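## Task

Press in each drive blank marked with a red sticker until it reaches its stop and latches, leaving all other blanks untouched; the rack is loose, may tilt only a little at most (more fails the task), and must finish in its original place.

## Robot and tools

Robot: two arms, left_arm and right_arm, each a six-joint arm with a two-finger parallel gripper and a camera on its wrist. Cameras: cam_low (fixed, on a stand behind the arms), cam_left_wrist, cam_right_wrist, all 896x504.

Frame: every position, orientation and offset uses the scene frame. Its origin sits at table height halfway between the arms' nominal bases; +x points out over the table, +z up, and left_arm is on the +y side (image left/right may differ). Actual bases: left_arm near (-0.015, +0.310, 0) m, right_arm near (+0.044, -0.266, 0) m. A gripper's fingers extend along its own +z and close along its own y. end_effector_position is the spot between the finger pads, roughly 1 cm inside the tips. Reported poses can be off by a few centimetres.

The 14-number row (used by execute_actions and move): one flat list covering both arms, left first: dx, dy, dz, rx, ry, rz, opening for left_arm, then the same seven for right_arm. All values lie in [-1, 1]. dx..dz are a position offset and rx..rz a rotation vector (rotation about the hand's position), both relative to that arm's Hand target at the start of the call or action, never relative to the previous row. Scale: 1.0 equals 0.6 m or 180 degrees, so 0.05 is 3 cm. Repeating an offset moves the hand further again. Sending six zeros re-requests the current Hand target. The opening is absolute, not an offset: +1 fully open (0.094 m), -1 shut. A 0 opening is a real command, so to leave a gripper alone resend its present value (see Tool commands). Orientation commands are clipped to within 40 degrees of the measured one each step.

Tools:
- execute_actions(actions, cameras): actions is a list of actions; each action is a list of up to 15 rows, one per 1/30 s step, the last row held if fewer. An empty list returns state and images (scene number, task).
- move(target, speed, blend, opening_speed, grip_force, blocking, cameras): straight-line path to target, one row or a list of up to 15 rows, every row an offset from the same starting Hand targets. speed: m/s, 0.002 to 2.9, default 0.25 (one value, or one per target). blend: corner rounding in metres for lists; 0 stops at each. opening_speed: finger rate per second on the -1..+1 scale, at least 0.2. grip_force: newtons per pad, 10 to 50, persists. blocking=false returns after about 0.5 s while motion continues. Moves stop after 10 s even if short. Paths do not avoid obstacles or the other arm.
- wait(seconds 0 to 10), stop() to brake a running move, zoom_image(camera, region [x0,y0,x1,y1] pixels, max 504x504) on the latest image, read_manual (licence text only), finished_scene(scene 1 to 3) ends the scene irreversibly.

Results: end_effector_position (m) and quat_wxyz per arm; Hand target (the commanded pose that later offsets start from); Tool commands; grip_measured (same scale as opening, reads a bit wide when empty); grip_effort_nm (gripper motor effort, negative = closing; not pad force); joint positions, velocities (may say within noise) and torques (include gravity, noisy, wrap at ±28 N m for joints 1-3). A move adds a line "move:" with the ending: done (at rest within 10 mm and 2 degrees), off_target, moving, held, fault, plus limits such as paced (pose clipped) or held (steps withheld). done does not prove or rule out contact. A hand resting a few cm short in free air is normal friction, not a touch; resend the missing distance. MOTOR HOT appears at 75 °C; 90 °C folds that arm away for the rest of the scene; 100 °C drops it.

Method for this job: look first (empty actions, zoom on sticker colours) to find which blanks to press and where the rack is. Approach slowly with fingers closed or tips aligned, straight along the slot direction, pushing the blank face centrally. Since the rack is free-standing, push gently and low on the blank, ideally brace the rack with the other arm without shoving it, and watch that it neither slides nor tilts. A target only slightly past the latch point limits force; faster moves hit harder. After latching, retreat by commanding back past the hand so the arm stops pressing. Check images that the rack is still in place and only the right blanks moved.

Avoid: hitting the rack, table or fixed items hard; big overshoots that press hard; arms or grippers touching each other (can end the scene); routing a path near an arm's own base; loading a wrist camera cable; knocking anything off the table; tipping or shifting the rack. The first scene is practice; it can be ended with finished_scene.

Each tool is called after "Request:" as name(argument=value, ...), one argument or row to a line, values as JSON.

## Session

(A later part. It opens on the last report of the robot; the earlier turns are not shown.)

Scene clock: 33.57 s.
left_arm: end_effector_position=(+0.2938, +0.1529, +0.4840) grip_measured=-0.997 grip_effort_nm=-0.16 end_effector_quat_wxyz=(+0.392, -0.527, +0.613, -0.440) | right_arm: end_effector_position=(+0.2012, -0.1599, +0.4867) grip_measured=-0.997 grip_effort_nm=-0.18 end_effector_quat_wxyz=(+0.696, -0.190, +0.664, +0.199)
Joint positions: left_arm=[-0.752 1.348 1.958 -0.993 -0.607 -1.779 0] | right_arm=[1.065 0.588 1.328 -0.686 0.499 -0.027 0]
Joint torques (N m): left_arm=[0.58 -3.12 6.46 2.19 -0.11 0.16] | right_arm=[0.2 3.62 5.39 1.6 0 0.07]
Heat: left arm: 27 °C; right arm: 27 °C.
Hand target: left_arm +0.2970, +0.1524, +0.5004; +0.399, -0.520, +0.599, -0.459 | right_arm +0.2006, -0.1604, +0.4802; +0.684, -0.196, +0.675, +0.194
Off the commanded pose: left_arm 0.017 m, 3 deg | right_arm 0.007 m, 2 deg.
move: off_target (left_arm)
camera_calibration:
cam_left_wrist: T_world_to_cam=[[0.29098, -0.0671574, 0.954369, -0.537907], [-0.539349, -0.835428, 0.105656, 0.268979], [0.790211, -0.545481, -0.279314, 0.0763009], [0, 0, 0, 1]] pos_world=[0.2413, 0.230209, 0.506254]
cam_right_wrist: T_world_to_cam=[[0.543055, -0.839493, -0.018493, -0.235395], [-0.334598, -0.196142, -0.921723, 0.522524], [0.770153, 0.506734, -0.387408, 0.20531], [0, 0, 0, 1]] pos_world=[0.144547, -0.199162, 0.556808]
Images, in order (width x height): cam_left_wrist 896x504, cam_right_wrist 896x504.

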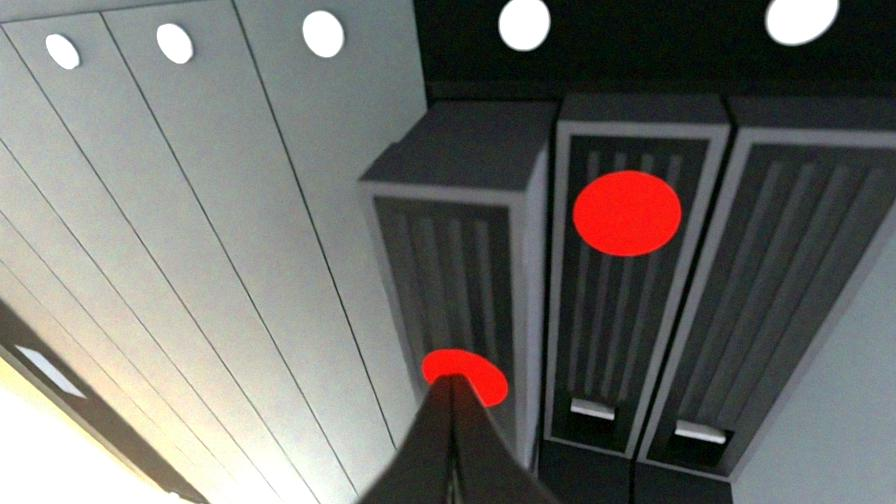

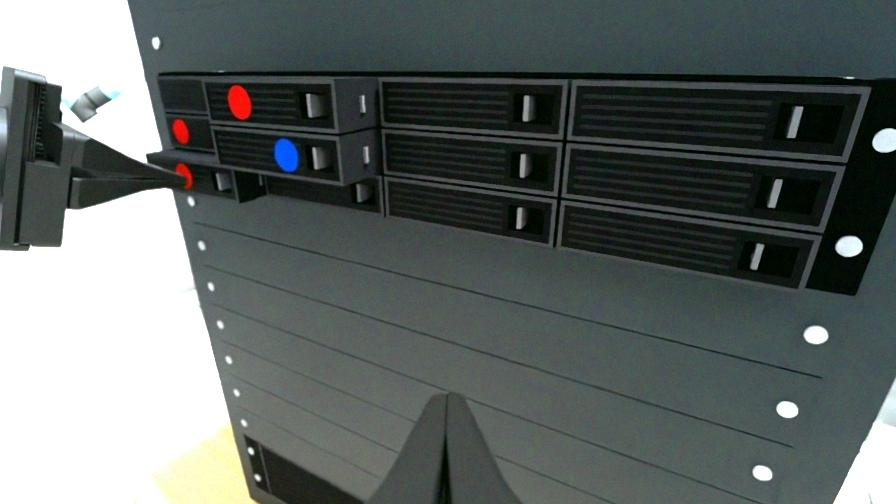

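Request:
move(
  target=[0.04,-0.001,0.006,0,0,0,-1,0,0,0,0,0,0,-1],
  speed=0.05,
)

Request:
move(
  target=[0.035,0,0.001,0,0,0,-1,0,0,0,0,0,0,-1],
  speed=0.035,
  cameras=["cam_left_wrist","cam_right_wrist"],
)

Request:
zoom_image(
  camera="cam_right_wrist",
  region=[60, 60, 300, 260],
)

Scene clock: 35.63 s.
left_arm: end_effector_position=(+0.3164, +0.1532, +0.4873) grip_measured=-0.997 grip_effort_nm=-0.16 end_effector_quat_wxyz=(+0.390, -0.529, +0.612, -0.439) | right_arm: end_effector_position=(+0.2012, -0.1599, +0.4867) grip_measured=-0.997 grip_effort_nm=-0.19 end_effector_quat_wxyz=(+0.696, -0.190, +0.664, +0.199)
Joint positions: left_arm=[-0.675 1.41 2.019 -0.978 -0.534 -1.752 0] | right_arm=[1.065 0.588 1.328 -0.686 0.499 -0.027 0]
Joint torques (N m): left_arm=[0.61 -3.49 6.57 2.26 -0.06 0.15] | right_arm=[0.18 3.62 5.38 1.59 0.01 0.07]
Heat: left arm: 28 °C; right arm: 27 °C.
Hand target: left_arm +0.3211, +0.1518, +0.5038; +0.399, -0.520, +0.599, -0.459 | right_arm +0.2006, -0.1604, +0.4802; +0.684, -0.196, +0.675, +0.194
Off the commanded pose: left_arm 0.017 m, 3 deg | right_arm 0.007 m, 2 deg.
move: off_target (left_arm)

Scene clock: 36.83 s.
left_arm: end_effector_position=(+0.3209, +0.1546, +0.4895) grip_measured=-0.997 grip_effort_nm=-0.16 end_effector_quat_wxyz=(+0.378, -0.524, +0.621, -0.444) | right_arm: end_effector_position=(+0.2012, -0.1599, +0.4867) grip_measured=-0.997 grip_effort_nm=-0.18 end_effector_quat_wxyz=(+0.696, -0.190, +0.664, +0.199)
Joint positions: left_arm=[-0.633 1.427 2.056 -0.996 -0.464 -1.736 0] | right_arm=[1.065 0.588 1.328 -0.686 0.499 -0.027 0]
Joint torques (N m): left_arm=[2.19 -0.92 6.37 2.69 -0.24 0.19] | right_arm=[0.18 3.63 5.38 1.6 0 0.07]
Heat: left arm: 28 °C; right arm: 27 °C.
Hand target: left_arm +0.3421, +0.1518, +0.5044; +0.399, -0.520, +0.599, -0.459 | right_arm +0.2006, -0.1604, +0.4802; +0.684, -0.196, +0.675, +0.194
Off the commanded pose: left_arm 0.026 m, 4 deg | right_arm 0.007 m, 2 deg.
move: off_target (left_arm)
camera_calibration:
cam_left_wrist: T_world_to_cam=[[0.304594, -0.066159, 0.950182, -0.553355], [-0.560056, -0.81935, 0.122484, 0.280321], [0.770428, -0.569463, -0.286622, 0.0709182], [0, 0, 0, 1]] pos_world=[0.270907, 0.233457, 0.51178]
cam_right_wrist: T_world_to_cam=[[0.543055, -0.839493, -0.018493, -0.235395], [-0.334598, -0.196142, -0.921723, 0.522524], [0.770153, 0.506734, -0.387408, 0.20531], [0, 0, 0, 1]] pos_world=[0.144547, -0.199162, 0.556808]
Images, in order (width x height): cam_left_wrist 896x504, cam_right_wrist 896x504.

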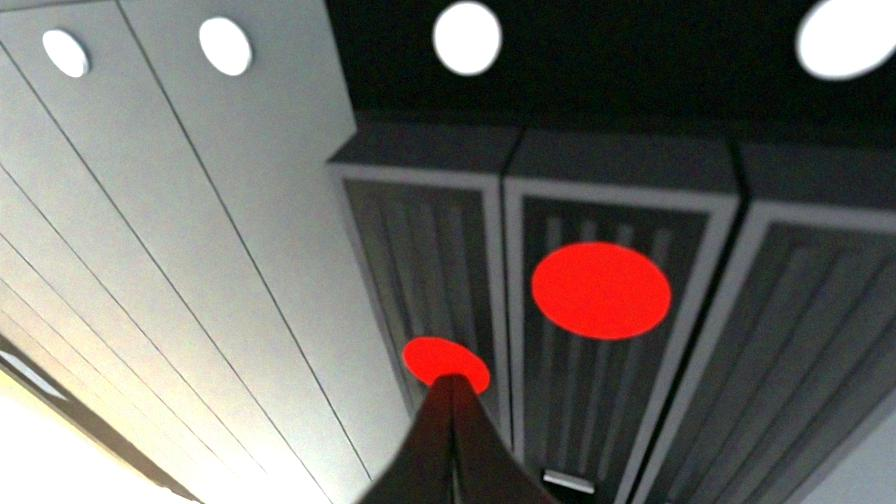

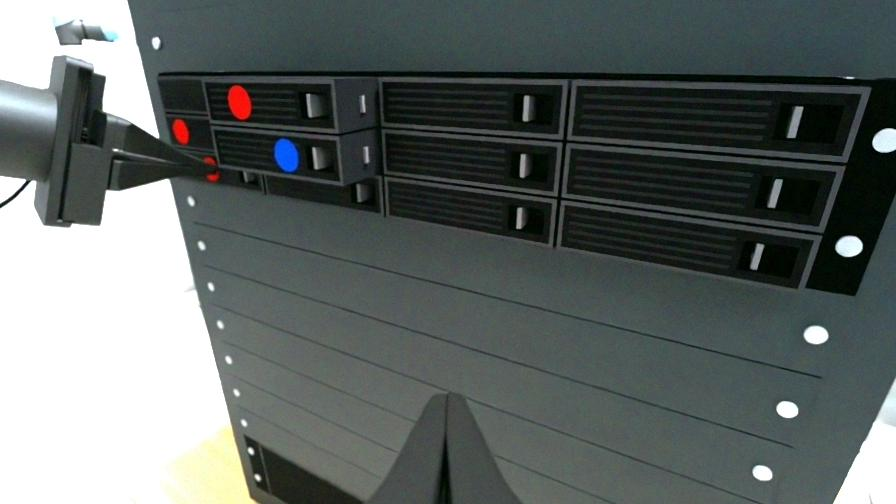

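Scaled by 2.100 from the camera's 896x504 image, which has a finer 1280x720 frame.

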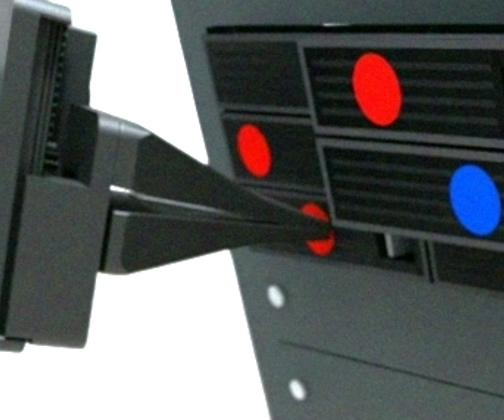

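Request:
move(
  target=[
    [-0.12,0,0.005,0,0,0,-1,0,0,0,0,0,0,-1],
    [-0.145,-0.18,0.092,0,0,0,-1,0,0,0,0,0,0,-1],
  ],
  speed=0.18,
  blend=0.03,
  cameras=["cam_left_wrist","cam_right_wrist"],
)

Request:
zoom_image(
  camera="cam_right_wrist",
  region=[140, 40, 440, 240],
)

Scene clock: 40.37 s.
left_arm: end_effector_position=(+0.2544, +0.0401, +0.5670) grip_measured=-0.997 grip_effort_nm=-0.16 end_effector_quat_wxyz=(+0.395, -0.496, +0.567, -0.526) | right_arm: end_effector_position=(+0.2012, -0.1599, +0.4867) grip_measured=-0.997 grip_effort_nm=-0.19 end_effector_quat_wxyz=(+0.696, -0.190, +0.664, +0.199)
Joint positions: left_arm=[-1.166 1.862 2.838 -1.217 -0.967 -1.845 0] | right_arm=[1.065 0.588 1.328 -0.686 0.499 -0.027 0]
Joint torques (N m): left_arm=[-0.29 -5.64 4 1.09 -0.46 0.14] | right_arm=[0.17 3.63 5.38 1.6 0.01 0.06]
Heat: left arm: 28 °C; right arm: 27 °C.
Hand target: left_arm +0.2550, +0.0438, +0.5598; +0.399, -0.520, +0.599, -0.459 | right_arm +0.2006, -0.1604, +0.4802; +0.684, -0.196, +0.675, +0.194
Off the commanded pose: left_arm 0.008 m, 9 deg | right_arm 0.007 m, 2 deg.
move: off_target (left_arm)
camera_calibration:
cam_left_wrist: T_world_to_cam=[[0.13578, 0.0369769, 0.990049, -0.598081], [-0.601246, -0.791175, 0.112007, 0.155101], [0.787443, -0.610471, -0.0851936, -0.0377322], [0, 0, 0, 1]] pos_world=[0.204173, 0.121793, 0.571543]
cam_right_wrist: T_world_to_cam=[[0.543055, -0.839493, -0.018493, -0.235395], [-0.334598, -0.196142, -0.921723, 0.522524], [0.770153, 0.506734, -0.387408, 0.20531], [0, 0, 0, 1]] pos_world=[0.144547, -0.199162, 0.556808]
Images, in order (width x height): cam_left_wrist 896x504, cam_right_wrist 896x504.

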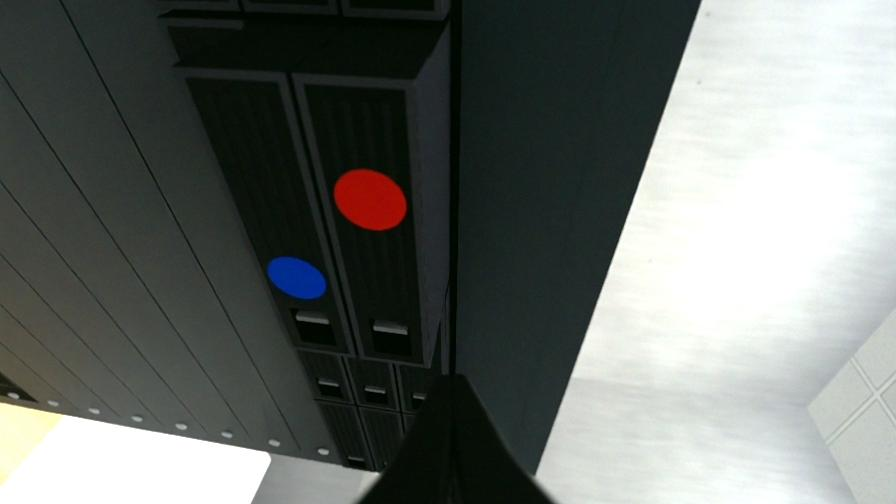

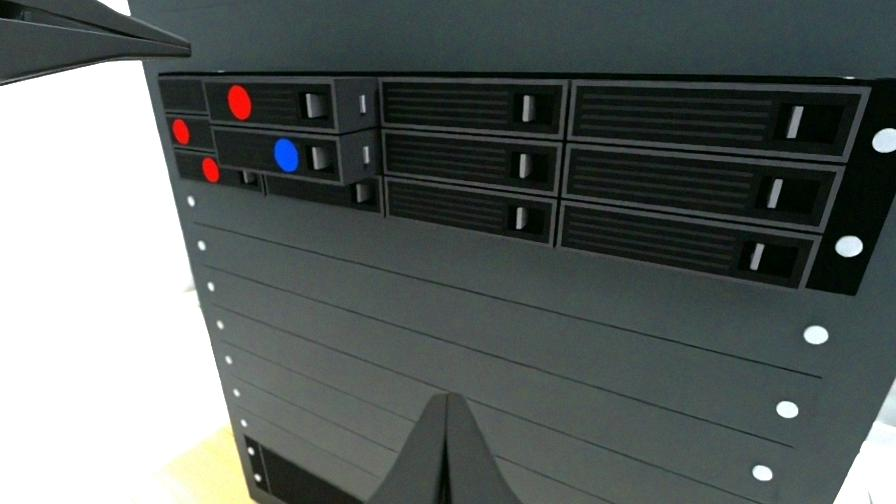

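Scaled by 1.680 from the camera's 896x504 image, which has a finer 1280x720 frame.

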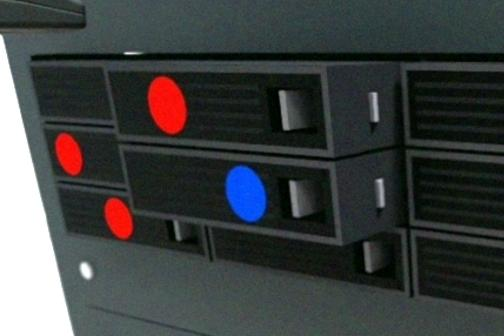

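Request:
move(
  target=[0.045,0.001,-0.005,0,0.02,0,-1,0,0,0,0,0,0,-1],
  speed=0.08,
  cameras=["cam_left_wrist","cam_right_wrist"],
)

Request:
zoom_image(
  camera="cam_right_wrist",
  region=[140, 40, 440, 240],
)

Scene clock: 43.13 s.
left_arm: end_effector_position=(+0.2798, +0.0450, +0.5592) grip_measured=-0.997 grip_effort_nm=-0.16 end_effector_quat_wxyz=(+0.399, -0.499, +0.574, -0.512) | right_arm: end_effector_position=(+0.2012, -0.1599, +0.4867) grip_measured=-0.997 grip_effort_nm=-0.18 end_effector_quat_wxyz=(+0.696, -0.190, +0.664, +0.199)
Joint positions: left_arm=[-1.071 1.886 2.851 -1.217 -0.884 -1.821 0] | right_arm=[1.065 0.588 1.328 -0.686 0.499 -0.027 0]
Joint torques (N m): left_arm=[0.5 -6.01 4.15 1.46 -0.08 0.15] | right_arm=[0.2 3.62 5.38 1.6 0.01 0.08]
Heat: left arm: 28 °C; right arm: 27 °C.
Hand target: left_arm +0.2820, +0.0444, +0.5568; +0.380, -0.535, +0.611, -0.443 | right_arm +0.2006, -0.1604, +0.4802; +0.684, -0.196, +0.675, +0.194
Off the commanded pose: left_arm 0.003 m, 10 deg | right_arm 0.007 m, 2 deg.
elbow stopped short (left arm): the move would have taken joint 3 (elbow) straighter than the controller allows.
move: off_target (left_arm)
camera_calibration:
cam_left_wrist: T_world_to_cam=[[0.153517, 0.012972, 0.988061, -0.596747], [-0.59085, -0.800269, 0.102308, 0.17807], [0.792041, -0.599501, -0.11519, -0.0403875], [0, 0, 0, 1]] pos_world=[0.228812, 0.126033, 0.566752]
cam_right_wrist: T_world_to_cam=[[0.543055, -0.839493, -0.018493, -0.235395], [-0.334598, -0.196142, -0.921723, 0.522524], [0.770153, 0.506734, -0.387408, 0.20531], [0, 0, 0, 1]] pos_world=[0.144547, -0.199162, 0.556808]
Images, in order (width x height): cam_left_wrist 896x504, cam_right_wrist 896x504.

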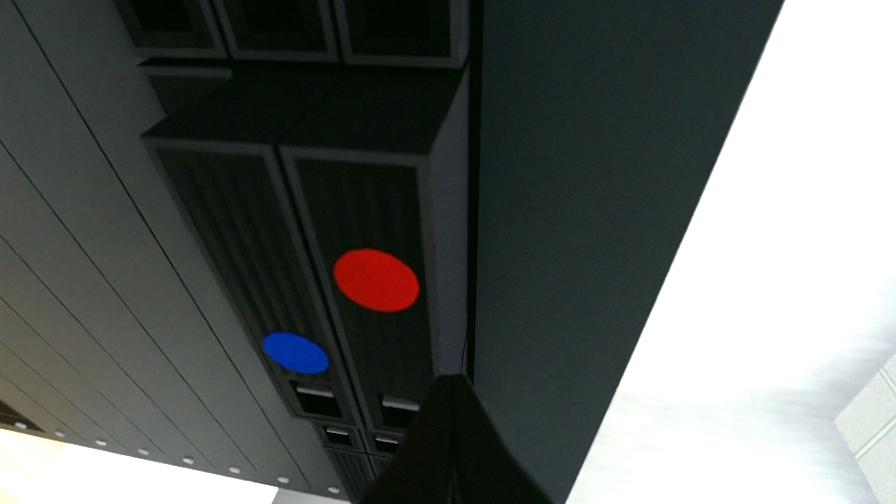

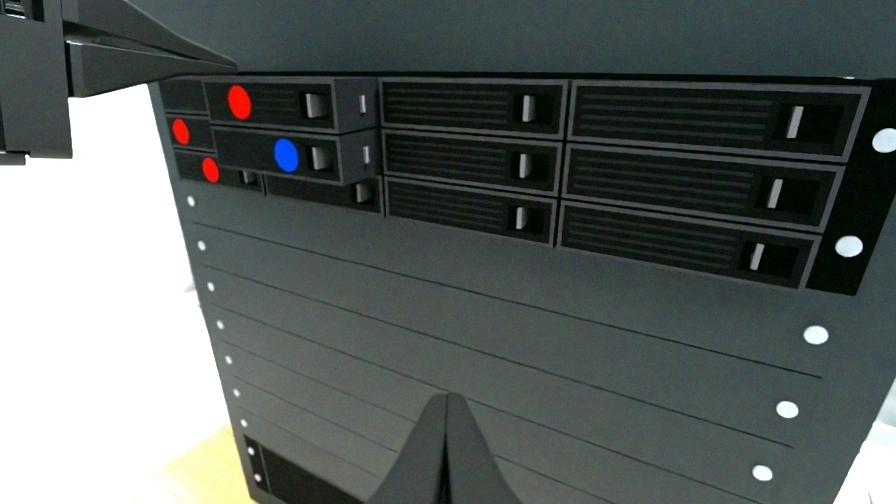

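Scaled by 1.680 from the camera's 896x504 image, which has a finer 1280x720 frame.

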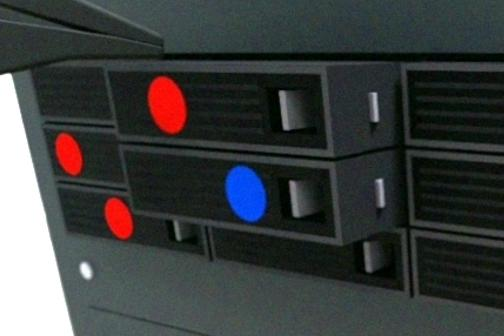

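Request:
move(
  target=[-0.01,0,-0.006,-0.014,-0.057,-0.067,-1,0,0,0,0,0,0,-1],
  speed=0.15,
  cameras=["cam_left_wrist","cam_right_wrist"],
)

Request:
zoom_image(
  camera="cam_right_wrist",
  region=[140, 40, 440, 240],
)

Scene clock: 47.90 s.
left_arm: end_effector_position=(+0.2777, +0.0380, +0.5389) grip_measured=-0.997 grip_effort_nm=-0.16 end_effector_quat_wxyz=(+0.368, -0.440, +0.632, -0.522) | right_arm: end_effector_position=(+0.2012, -0.1599, +0.4867) grip_measured=-0.997 grip_effort_nm=-0.18 end_effector_quat_wxyz=(+0.696, -0.190, +0.664, +0.199)
Joint positions: left_arm=[-1.014 1.621 2.341 -0.959 -0.674 -1.715 0] | right_arm=[1.065 0.588 1.328 -0.686 0.499 -0.027 0]
Joint torques (N m): left_arm=[0.54 -7.87 3.32 2.21 -0.05 0.15] | right_arm=[0.18 3.62 5.38 1.59 0.01 0.07]
Heat: left arm: 28 °C; right arm: 27 °C.
Hand target: left_arm +0.2760, +0.0445, +0.5532; +0.373, -0.434, +0.617, -0.540 | right_arm +0.2006, -0.1604, +0.4802; +0.684, -0.196, +0.675, +0.194
Off the commanded pose: left_arm 0.016 m, 3 deg | right_arm 0.007 m, 2 deg.
move: off_target (left_arm)
camera_calibration:
cam_left_wrist: T_world_to_cam=[[0.158655, -0.0767626, 0.984345, -0.572335], [-0.713707, -0.697816, 0.0606162, 0.22594], [0.682239, -0.712151, -0.165498, 0.016605], [0, 0, 0, 1]] pos_world=[0.24073, 0.125556, 0.552428]
cam_right_wrist: T_world_to_cam=[[0.543055, -0.839493, -0.018493, -0.235395], [-0.334598, -0.196142, -0.921723, 0.522524], [0.770153, 0.506734, -0.387408, 0.20531], [0, 0, 0, 1]] pos_world=[0.144547, -0.199162, 0.556808]
Images, in order (width x height): cam_left_wrist 896x504, cam_right_wrist 896x504.

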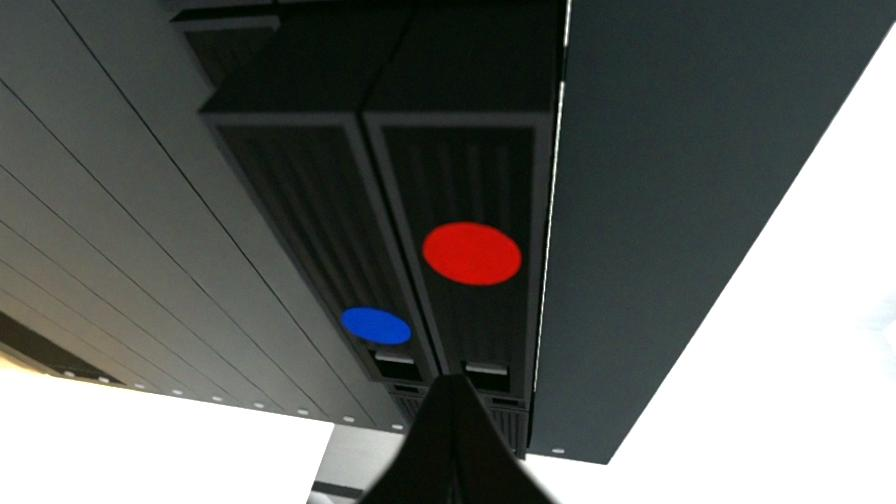

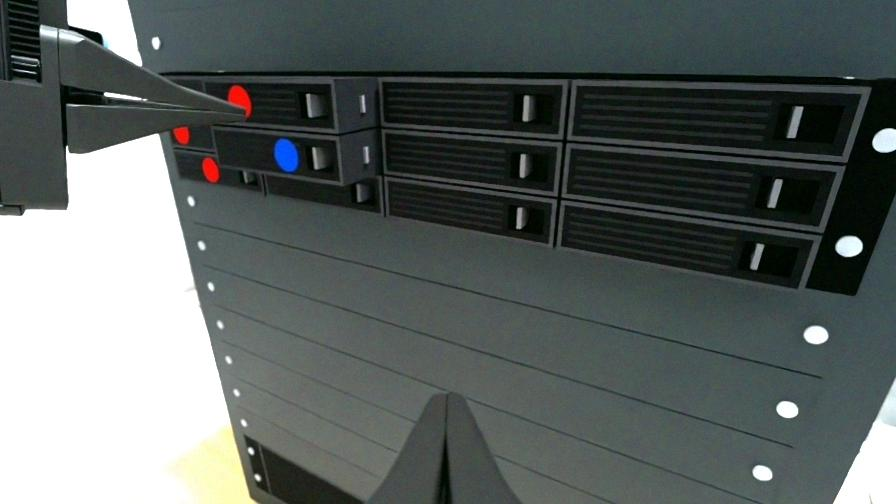

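Scaled by 1.680 from the camera's 896x504 image, which has a finer 1280x720 frame.

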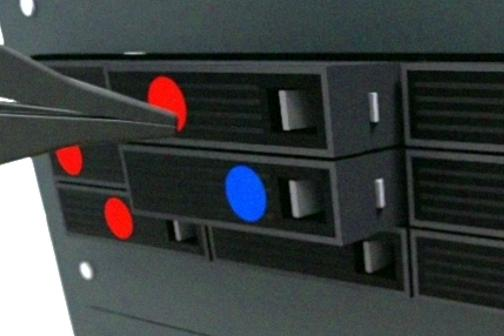

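Request:
move(
  target=[-0.004,0.006,0.013,0,0,0,-1,0,0,0,0,0,0,-1],
  speed=0.08,
)

Request:
move(
  target=[0.025,0.003,0.006,0,0,0,-1,0,0,0,0,0,0,-1],
  speed=0.06,
  cameras=["cam_left_wrist","cam_right_wrist"],
)

Request:
zoom_image(
  camera="cam_right_wrist",
  region=[140, 40, 440, 240],
)

Scene clock: 49.93 s.
left_arm: end_effector_position=(+0.2731, +0.0453, +0.5573) grip_measured=-0.997 grip_effort_nm=-0.16 end_effector_quat_wxyz=(+0.367, -0.439, +0.616, -0.542) | right_arm: end_effector_position=(+0.2012, -0.1599, +0.4867) grip_measured=-0.997 grip_effort_nm=-0.19 end_effector_quat_wxyz=(+0.696, -0.190, +0.664, +0.199)
Joint positions: left_arm=[-1.014 1.621 2.395 -0.959 -0.673 -1.712 0] | right_arm=[1.065 0.588 1.328 -0.686 0.499 -0.027 0]
Joint torques (N m): left_arm=[0.57 -5.14 5.45 1.66 -0.02 0.15] | right_arm=[0.2 3.62 5.39 1.59 0 0.07]
Heat: left arm: 28 °C; right arm: 27 °C.
Hand target: left_arm +0.2736, +0.0481, +0.5610; +0.373, -0.434, +0.617, -0.540 | right_arm +0.2006, -0.1604, +0.4802; +0.684, -0.196, +0.675, +0.194
Off the commanded pose: left_arm 0.005 m, 1 deg | right_arm 0.007 m, 2 deg.
move: done

Scene clock: 51.13 s.
left_arm: end_effector_position=(+0.2877, +0.0490, +0.5671) grip_measured=-0.997 grip_effort_nm=-0.16 end_effector_quat_wxyz=(+0.367, -0.440, +0.606, -0.551) | right_arm: end_effector_position=(+0.2012, -0.1599, +0.4867) grip_measured=-0.997 grip_effort_nm=-0.19 end_effector_quat_wxyz=(+0.696, -0.190, +0.664, +0.199)
Joint positions: left_arm=[-0.955 1.664 2.472 -0.959 -0.617 -1.7 0] | right_arm=[1.065 0.588 1.328 -0.686 0.499 -0.027 0]
Joint torques (N m): left_arm=[0.4 -5 5.35 1.51 0 0.16] | right_arm=[0.18 3.62 5.38 1.59 0 0.07]
Heat: left arm: 28 °C; right arm: 27 °C.
Hand target: left_arm +0.2886, +0.0498, +0.5646; +0.373, -0.434, +0.618, -0.540 | right_arm +0.2006, -0.1604, +0.4802; +0.684, -0.196, +0.675, +0.194
Off the commanded pose: left_arm 0.003 m, 2 deg | right_arm 0.007 m, 2 deg.
move: done
camera_calibration:
cam_left_wrist: T_world_to_cam=[[0.116647, -0.0119288, 0.993102, -0.596895], [-0.716161, -0.693808, 0.0757845, 0.231015], [0.688118, -0.720061, -0.0894737, -0.0220715], [0, 0, 0, 1]] pos_world=[0.250258, 0.137267, 0.573296]
cam_right_wrist: T_world_to_cam=[[0.543055, -0.839493, -0.018493, -0.235395], [-0.334598, -0.196142, -0.921723, 0.522524], [0.770153, 0.506734, -0.387408, 0.20531], [0, 0, 0, 1]] pos_world=[0.144547, -0.199162, 0.556808]
Images, in order (width x height): cam_left_wrist 896x504, cam_right_wrist 896x504.

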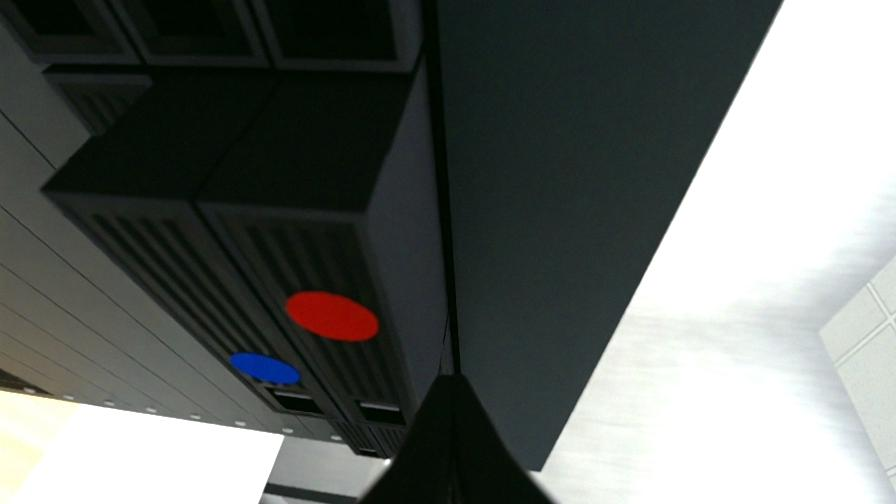

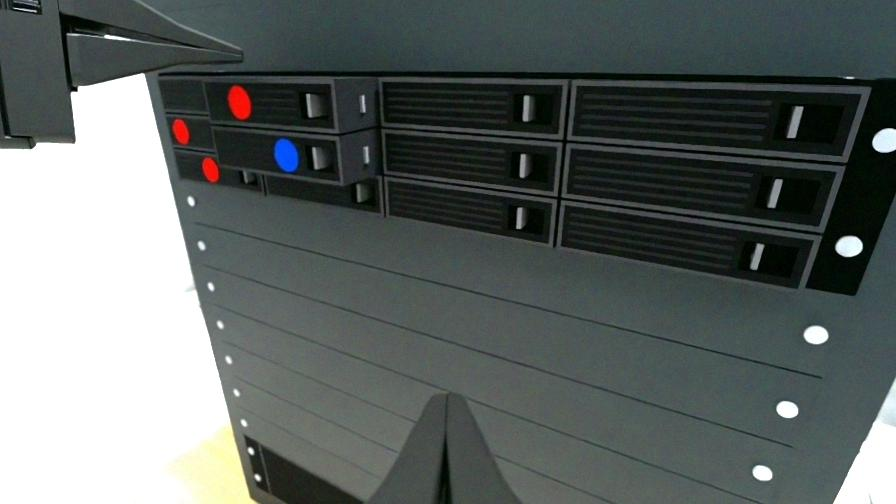

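Scaled by 1.680 from the camera's 896x504 image, which has a finer 1280x720 frame.

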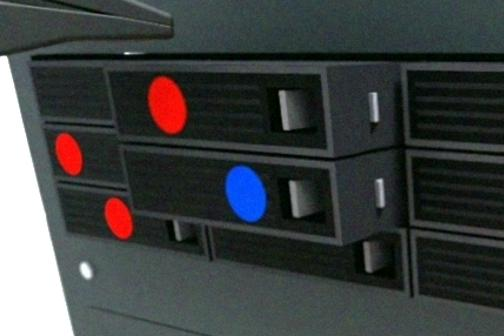

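Request:
move(
  target=[-0.015,0.0,-0.012,0,0,0,-1,0,0,0,0,0,0,-1],
  speed=0.08,
  cameras=["cam_left_wrist","cam_right_wrist"],
)

Request:
zoom_image(
  camera="cam_right_wrist",
  region=[140, 40, 440, 240],
)

Scene clock: 53.03 s.
left_arm: end_effector_position=(+0.2830, +0.0410, +0.5479) grip_measured=-0.997 grip_effort_nm=-0.16 end_effector_quat_wxyz=(+0.362, -0.434, +0.630, -0.533) | right_arm: end_effector_position=(+0.2012, -0.1599, +0.4867) grip_measured=-0.997 grip_effort_nm=-0.19 end_effector_quat_wxyz=(+0.696, -0.190, +0.664, +0.199)
Joint positions: left_arm=[-0.978 1.633 2.384 -0.959 -0.619 -1.7 0] | right_arm=[1.065 0.588 1.328 -0.686 0.499 -0.027 0]
Joint torques (N m): left_arm=[-0.49 -7.72 3.28 1.99 -0.35 0.05] | right_arm=[0.2 3.62 5.38 1.6 0.01 0.07]
Heat: left arm: 28 °C; right arm: 27 °C.
Hand target: left_arm +0.2796, +0.0497, +0.5572; +0.373, -0.434, +0.618, -0.539 | right_arm +0.2006, -0.1604, +0.4802; +0.684, -0.196, +0.675, +0.194
Off the commanded pose: left_arm 0.013 m, 2 deg | right_arm 0.007 m, 2 deg.
move: off_target (left_arm)
camera_calibration:
cam_left_wrist: T_world_to_cam=[[0.146773, -0.0621438, 0.987216, -0.580669], [-0.728149, -0.6823, 0.0653064, 0.232261], [0.66952, -0.728426, -0.145393, 0.00992521], [0, 0, 0, 1]] pos_world=[0.247702, 0.129616, 0.559521]
cam_right_wrist: T_world_to_cam=[[0.543055, -0.839493, -0.018493, -0.235395], [-0.334598, -0.196142, -0.921723, 0.522524], [0.770153, 0.506734, -0.387408, 0.20531], [0, 0, 0, 1]] pos_world=[0.144547, -0.199162, 0.556808]
Images, in order (width x height): cam_left_wrist 896x504, cam_right_wrist 896x504.

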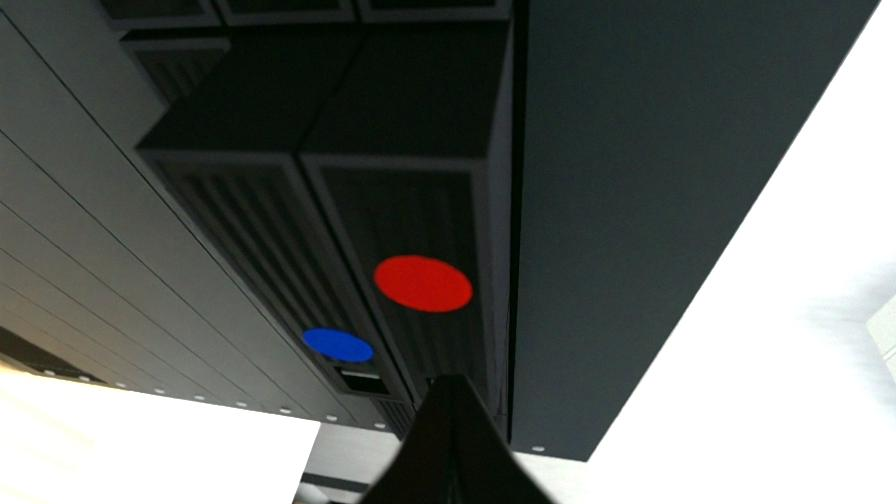

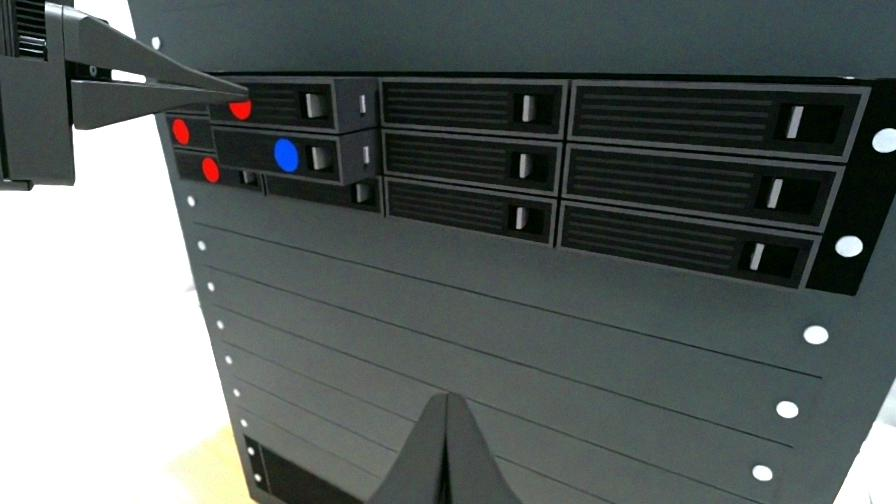

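Scaled by 1.680 from the camera's 896x504 image, which has a finer 1280x720 frame.

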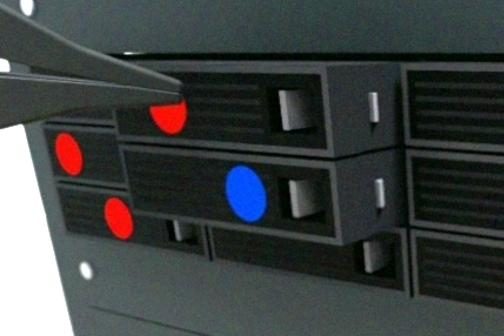

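Request:
move(
  target=[0.035,0.002,0.006,0,0,0,-1,0,0,0,0,0,0,-1],
  speed=0.06,
  cameras=["cam_left_wrist","cam_right_wrist"],
)

Request:
zoom_image(
  camera="cam_right_wrist",
  region=[140, 40, 440, 240],
)

Scene clock: 55.23 s.
left_arm: end_effector_position=(+0.2989, +0.0507, +0.5563) grip_measured=-0.997 grip_effort_nm=-0.16 end_effector_quat_wxyz=(+0.367, -0.441, +0.618, -0.539) | right_arm: end_effector_position=(+0.2012, -0.1599, +0.4867) grip_measured=-0.997 grip_effort_nm=-0.18 end_effector_quat_wxyz=(+0.696, -0.190, +0.664, +0.199)
Joint positions: left_arm=[-0.913 1.664 2.442 -0.959 -0.574 -1.692 0] | right_arm=[1.065 0.588 1.328 -0.686 0.499 -0.027 0]
Joint velocities: left_arm=[within noise] | right_arm=[0.007 0.002 -0.007 0.022 0.037 -0.154 -0.001]
Joint torques (N m): left_arm=[0.51 -5.15 5.59 1.84 0 0.16] | right_arm=[0.17 3.62 5.39 1.6 0.01 0.07]
Heat: left arm: 28 °C; right arm: 27 °C.
Hand target: left_arm +0.3007, +0.0510, +0.5609; +0.373, -0.434, +0.618, -0.539 | right_arm +0.2006, -0.1604, +0.4802; +0.684, -0.196, +0.675, +0.194
Off the commanded pose: left_arm 0.005 m, 1 deg | right_arm 0.007 m, 2 deg.
move: done
camera_calibration:
cam_left_wrist: T_world_to_cam=[[0.136238, -0.0385637, 0.989925, -0.590214], [-0.715472, -0.694984, 0.071393, 0.243331], [0.685229, -0.717991, -0.122275, -0.0104842], [0, 0, 0, 1]] pos_world=[0.261691, 0.138823, 0.565614]
cam_right_wrist: T_world_to_cam=[[0.543055, -0.839493, -0.018493, -0.235395], [-0.334598, -0.196142, -0.921723, 0.522524], [0.770153, 0.506734, -0.387408, 0.20531], [0, 0, 0, 1]] pos_world=[0.144547, -0.199162, 0.556808]
Images, in order (width x height): cam_left_wrist 896x504, cam_right_wrist 896x504.

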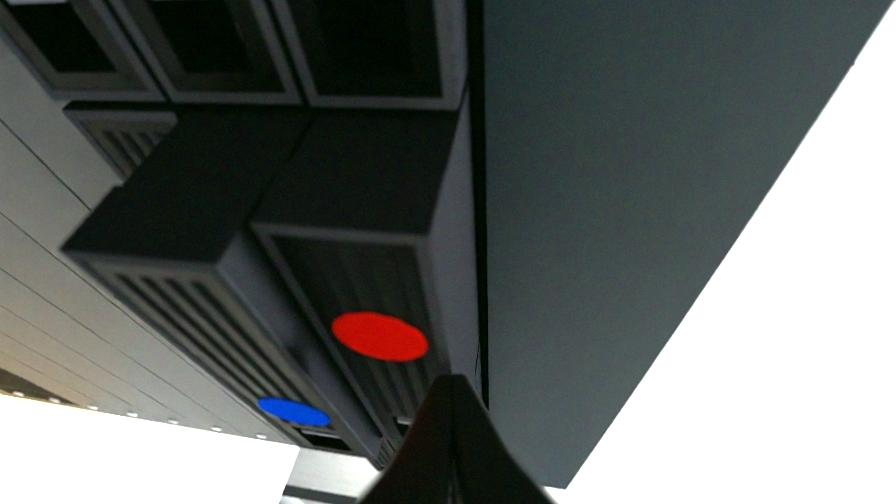

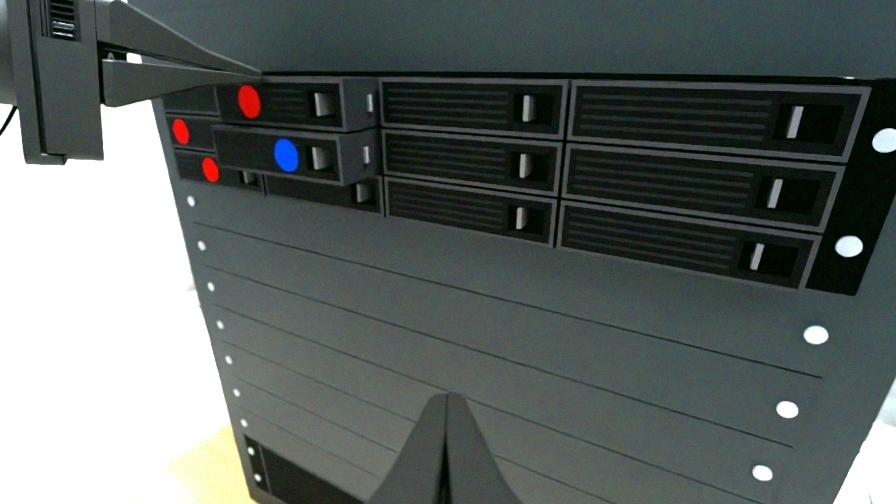

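Scaled by 1.680 from the camera's 896x504 image, which has a finer 1280x720 frame.

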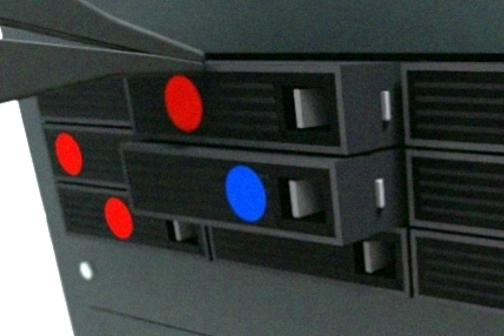

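Request:
move(
  target=[
    [-0.02,0,-0.007,0,0,0,-1,0,0,0,0,0,0,-1],
    [0.022,0,-0.007,0,0,0,-1,0,0,0,0,0,0,-1],
  ],
  speed=0.06,
  cameras=["cam_left_wrist","cam_right_wrist"],
)

Request:
zoom_image(
  camera="cam_right_wrist",
  region=[140, 40, 440, 240],
)

Scene clock: 58.40 s.
left_arm: end_effector_position=(+0.3107, +0.0522, +0.5439) grip_measured=-0.997 grip_effort_nm=-0.16 end_effector_quat_wxyz=(+0.366, -0.442, +0.629, -0.525) | right_arm: end_effector_position=(+0.2012, -0.1599, +0.4867) grip_measured=-0.997 grip_effort_nm=-0.18 end_effector_quat_wxyz=(+0.696, -0.190, +0.664, +0.199)
Joint positions: left_arm=[-0.872 1.667 2.412 -0.959 -0.534 -1.684 0] | right_arm=[1.065 0.588 1.328 -0.686 0.499 -0.027 0]
Joint torques (N m): left_arm=[0.47 -5.31 5.78 2.22 -0.02 0.15] | right_arm=[0.18 3.62 5.38 1.59 0.01 0.07]
Heat: left arm: 28 °C; right arm: 27 °C.
Hand target: left_arm +0.3139, +0.0510, +0.5567; +0.373, -0.434, +0.618, -0.539 | right_arm +0.2006, -0.1604, +0.4802; +0.684, -0.196, +0.675, +0.194
Off the commanded pose: left_arm 0.013 m, 2 deg | right_arm 0.007 m, 2 deg.
move: off_target (left_arm)
camera_calibration:
cam_left_wrist: T_world_to_cam=[[0.159555, -0.066489, 0.984947, -0.582533], [-0.713516, -0.697281, 0.0685148, 0.254712], [0.68223, -0.713707, -0.158696, 0.00140033], [0, 0, 0, 1]] pos_world=[0.273732, 0.139873, 0.556535]
cam_right_wrist: T_world_to_cam=[[0.543055, -0.839493, -0.018493, -0.235395], [-0.334598, -0.196142, -0.921723, 0.522524], [0.770153, 0.506734, -0.387408, 0.20531], [0, 0, 0, 1]] pos_world=[0.144547, -0.199162, 0.556808]
Images, in order (width x height): cam_left_wrist 896x504, cam_right_wrist 896x504.

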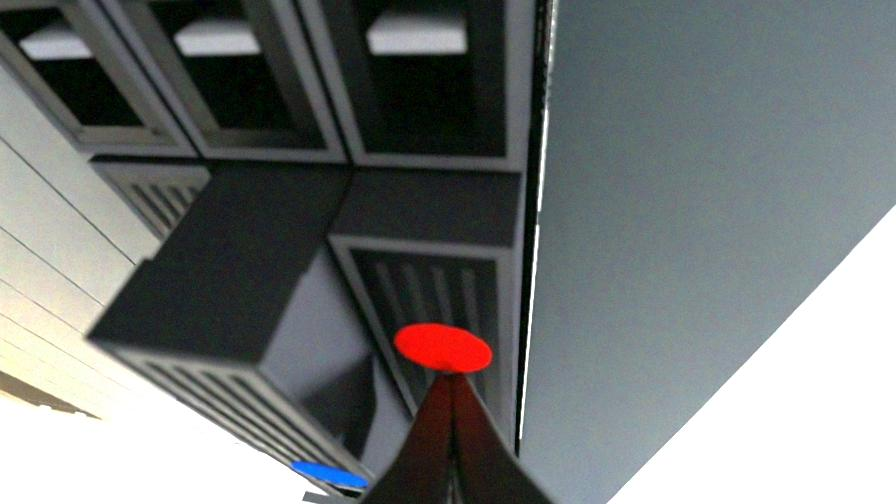

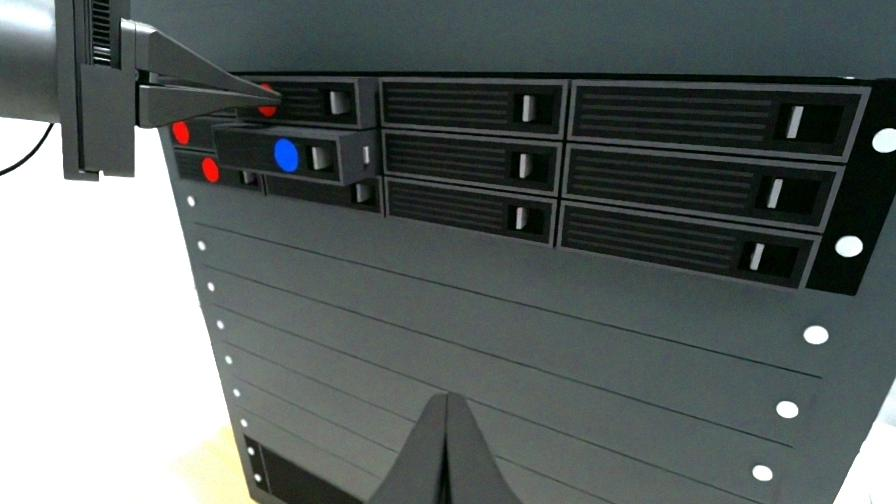

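Scaled by 1.680 from the camera's 896x504 image, which has a finer 1280x720 frame.

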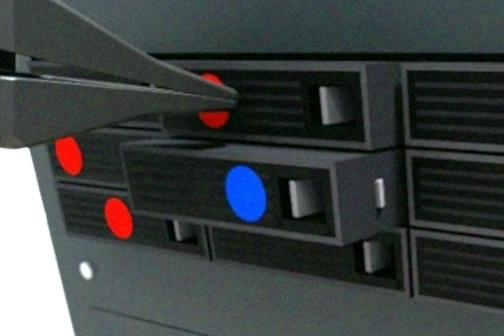

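Request:
move(
  target=[-0.012,-0.002,0.002,0,0,0,-1,0,0,0,0,0,0,-1],
  speed=0.06,
)

Request:
move(
  target=[0.014,0,0.005,0,0,0,-1,0,0,0,0,0,0,-1],
  speed=0.06,
  cameras=["cam_left_wrist","cam_right_wrist"],
)

Request:
zoom_image(
  camera="cam_right_wrist",
  region=[140, 40, 440, 240],
)

Scene clock: 60.43 s.
left_arm: end_effector_position=(+0.3068, +0.0473, +0.5439) grip_measured=-0.997 grip_effort_nm=-0.16 end_effector_quat_wxyz=(+0.362, -0.437, +0.633, -0.527) | right_arm: end_effector_position=(+0.2012, -0.1599, +0.4867) grip_measured=-0.997 grip_effort_nm=-0.18 end_effector_quat_wxyz=(+0.696, -0.190, +0.664, +0.199)
Joint positions: left_arm=[-0.887 1.667 2.412 -0.959 -0.534 -1.684 0] | right_arm=[1.065 0.588 1.328 -0.686 0.499 -0.027 0]
Joint torques (N m): left_arm=[-0.54 -5.85 6.04 2.1 -0.28 0.09] | right_arm=[0.18 3.62 5.39 1.59 0.01 0.07]
Heat: left arm: 28 °C; right arm: 27 °C.
Hand target: left_arm +0.3066, +0.0497, +0.5579; +0.373, -0.434, +0.618, -0.539 | right_arm +0.2006, -0.1604, +0.4802; +0.684, -0.196, +0.675, +0.194
Off the commanded pose: left_arm 0.014 m, 3 deg | right_arm 0.007 m, 2 deg.
move: off_target (left_arm)

Scene clock: 61.50 s.
left_arm: end_effector_position=(+0.3132, +0.0494, +0.5575) grip_measured=-0.997 grip_effort_nm=-0.16 end_effector_quat_wxyz=(+0.367, -0.440, +0.616, -0.540) | right_arm: end_effector_position=(+0.2012, -0.1599, +0.4867) grip_measured=-0.997 grip_effort_nm=-0.19 end_effector_quat_wxyz=(+0.696, -0.190, +0.664, +0.199)
Joint positions: left_arm=[-0.871 1.708 2.495 -0.959 -0.533 -1.683 0] | right_arm=[1.065 0.588 1.328 -0.686 0.499 -0.027 0]
Joint torques (N m): left_arm=[0.51 -5.52 5.5 1.82 0.01 0.15] | right_arm=[0.17 3.63 5.38 1.6 0.01 0.07]
Heat: left arm: 28 °C; right arm: 27 °C.
Hand target: left_arm +0.3151, +0.0497, +0.5608; +0.373, -0.434, +0.618, -0.539 | right_arm +0.2006, -0.1604, +0.4802; +0.684, -0.196, +0.675, +0.194
Off the commanded pose: left_arm 0.004 m, 1 deg | right_arm 0.007 m, 2 deg.
move: done
camera_calibration:
cam_left_wrist: T_world_to_cam=[[0.133312, -0.0354512, 0.99044, -0.592912], [-0.715819, -0.694618, 0.0714855, 0.252595], [0.685443, -0.718505, -0.117977, -0.0235337], [0, 0, 0, 1]] pos_world=[0.275986, 0.137529, 0.566411]
cam_right_wrist: T_world_to_cam=[[0.543055, -0.839493, -0.018493, -0.235395], [-0.334598, -0.196142, -0.921723, 0.522524], [0.770153, 0.506734, -0.387408, 0.20531], [0, 0, 0, 1]] pos_world=[0.144547, -0.199162, 0.556808]
Images, in order (width x height): cam_left_wrist 896x504, cam_right_wrist 896x504.

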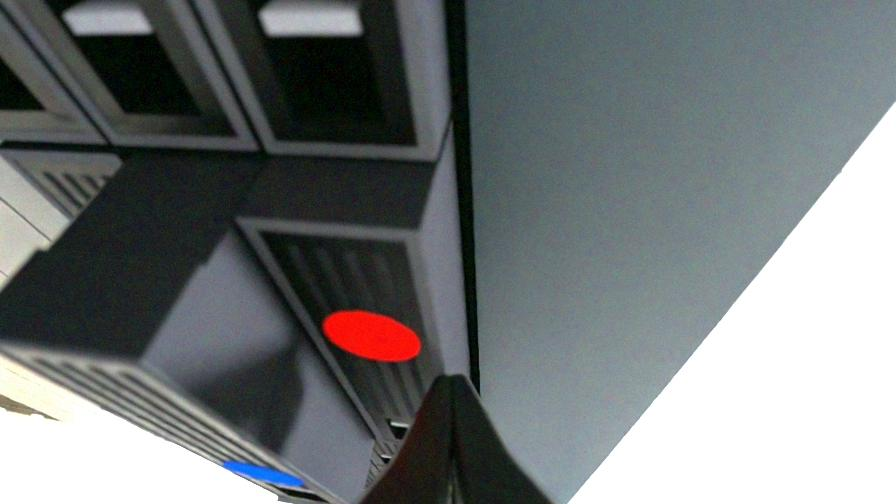

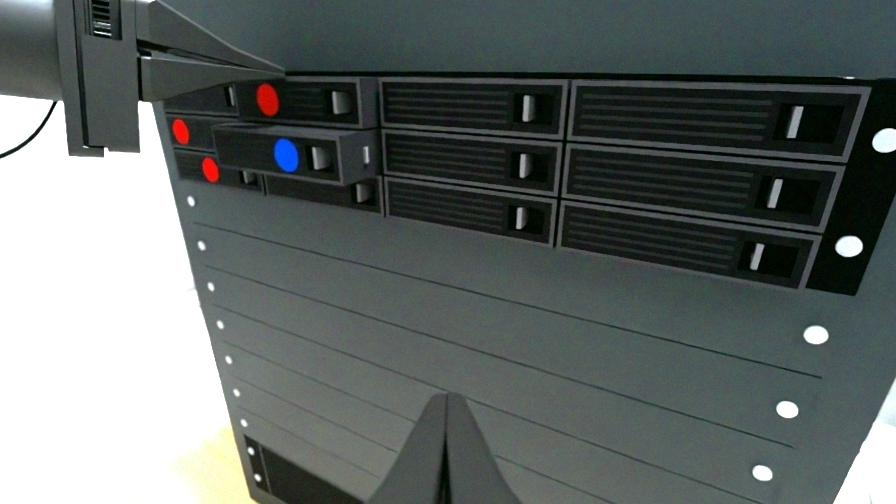

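Scaled by 1.680 from the camera's 896x504 image, which has a finer 1280x720 frame.

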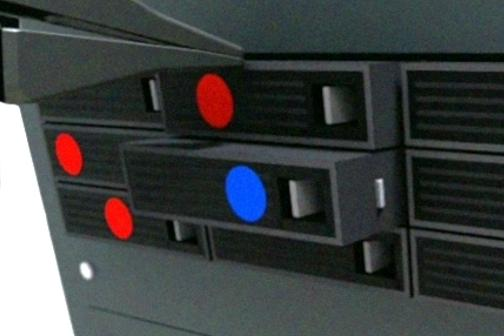

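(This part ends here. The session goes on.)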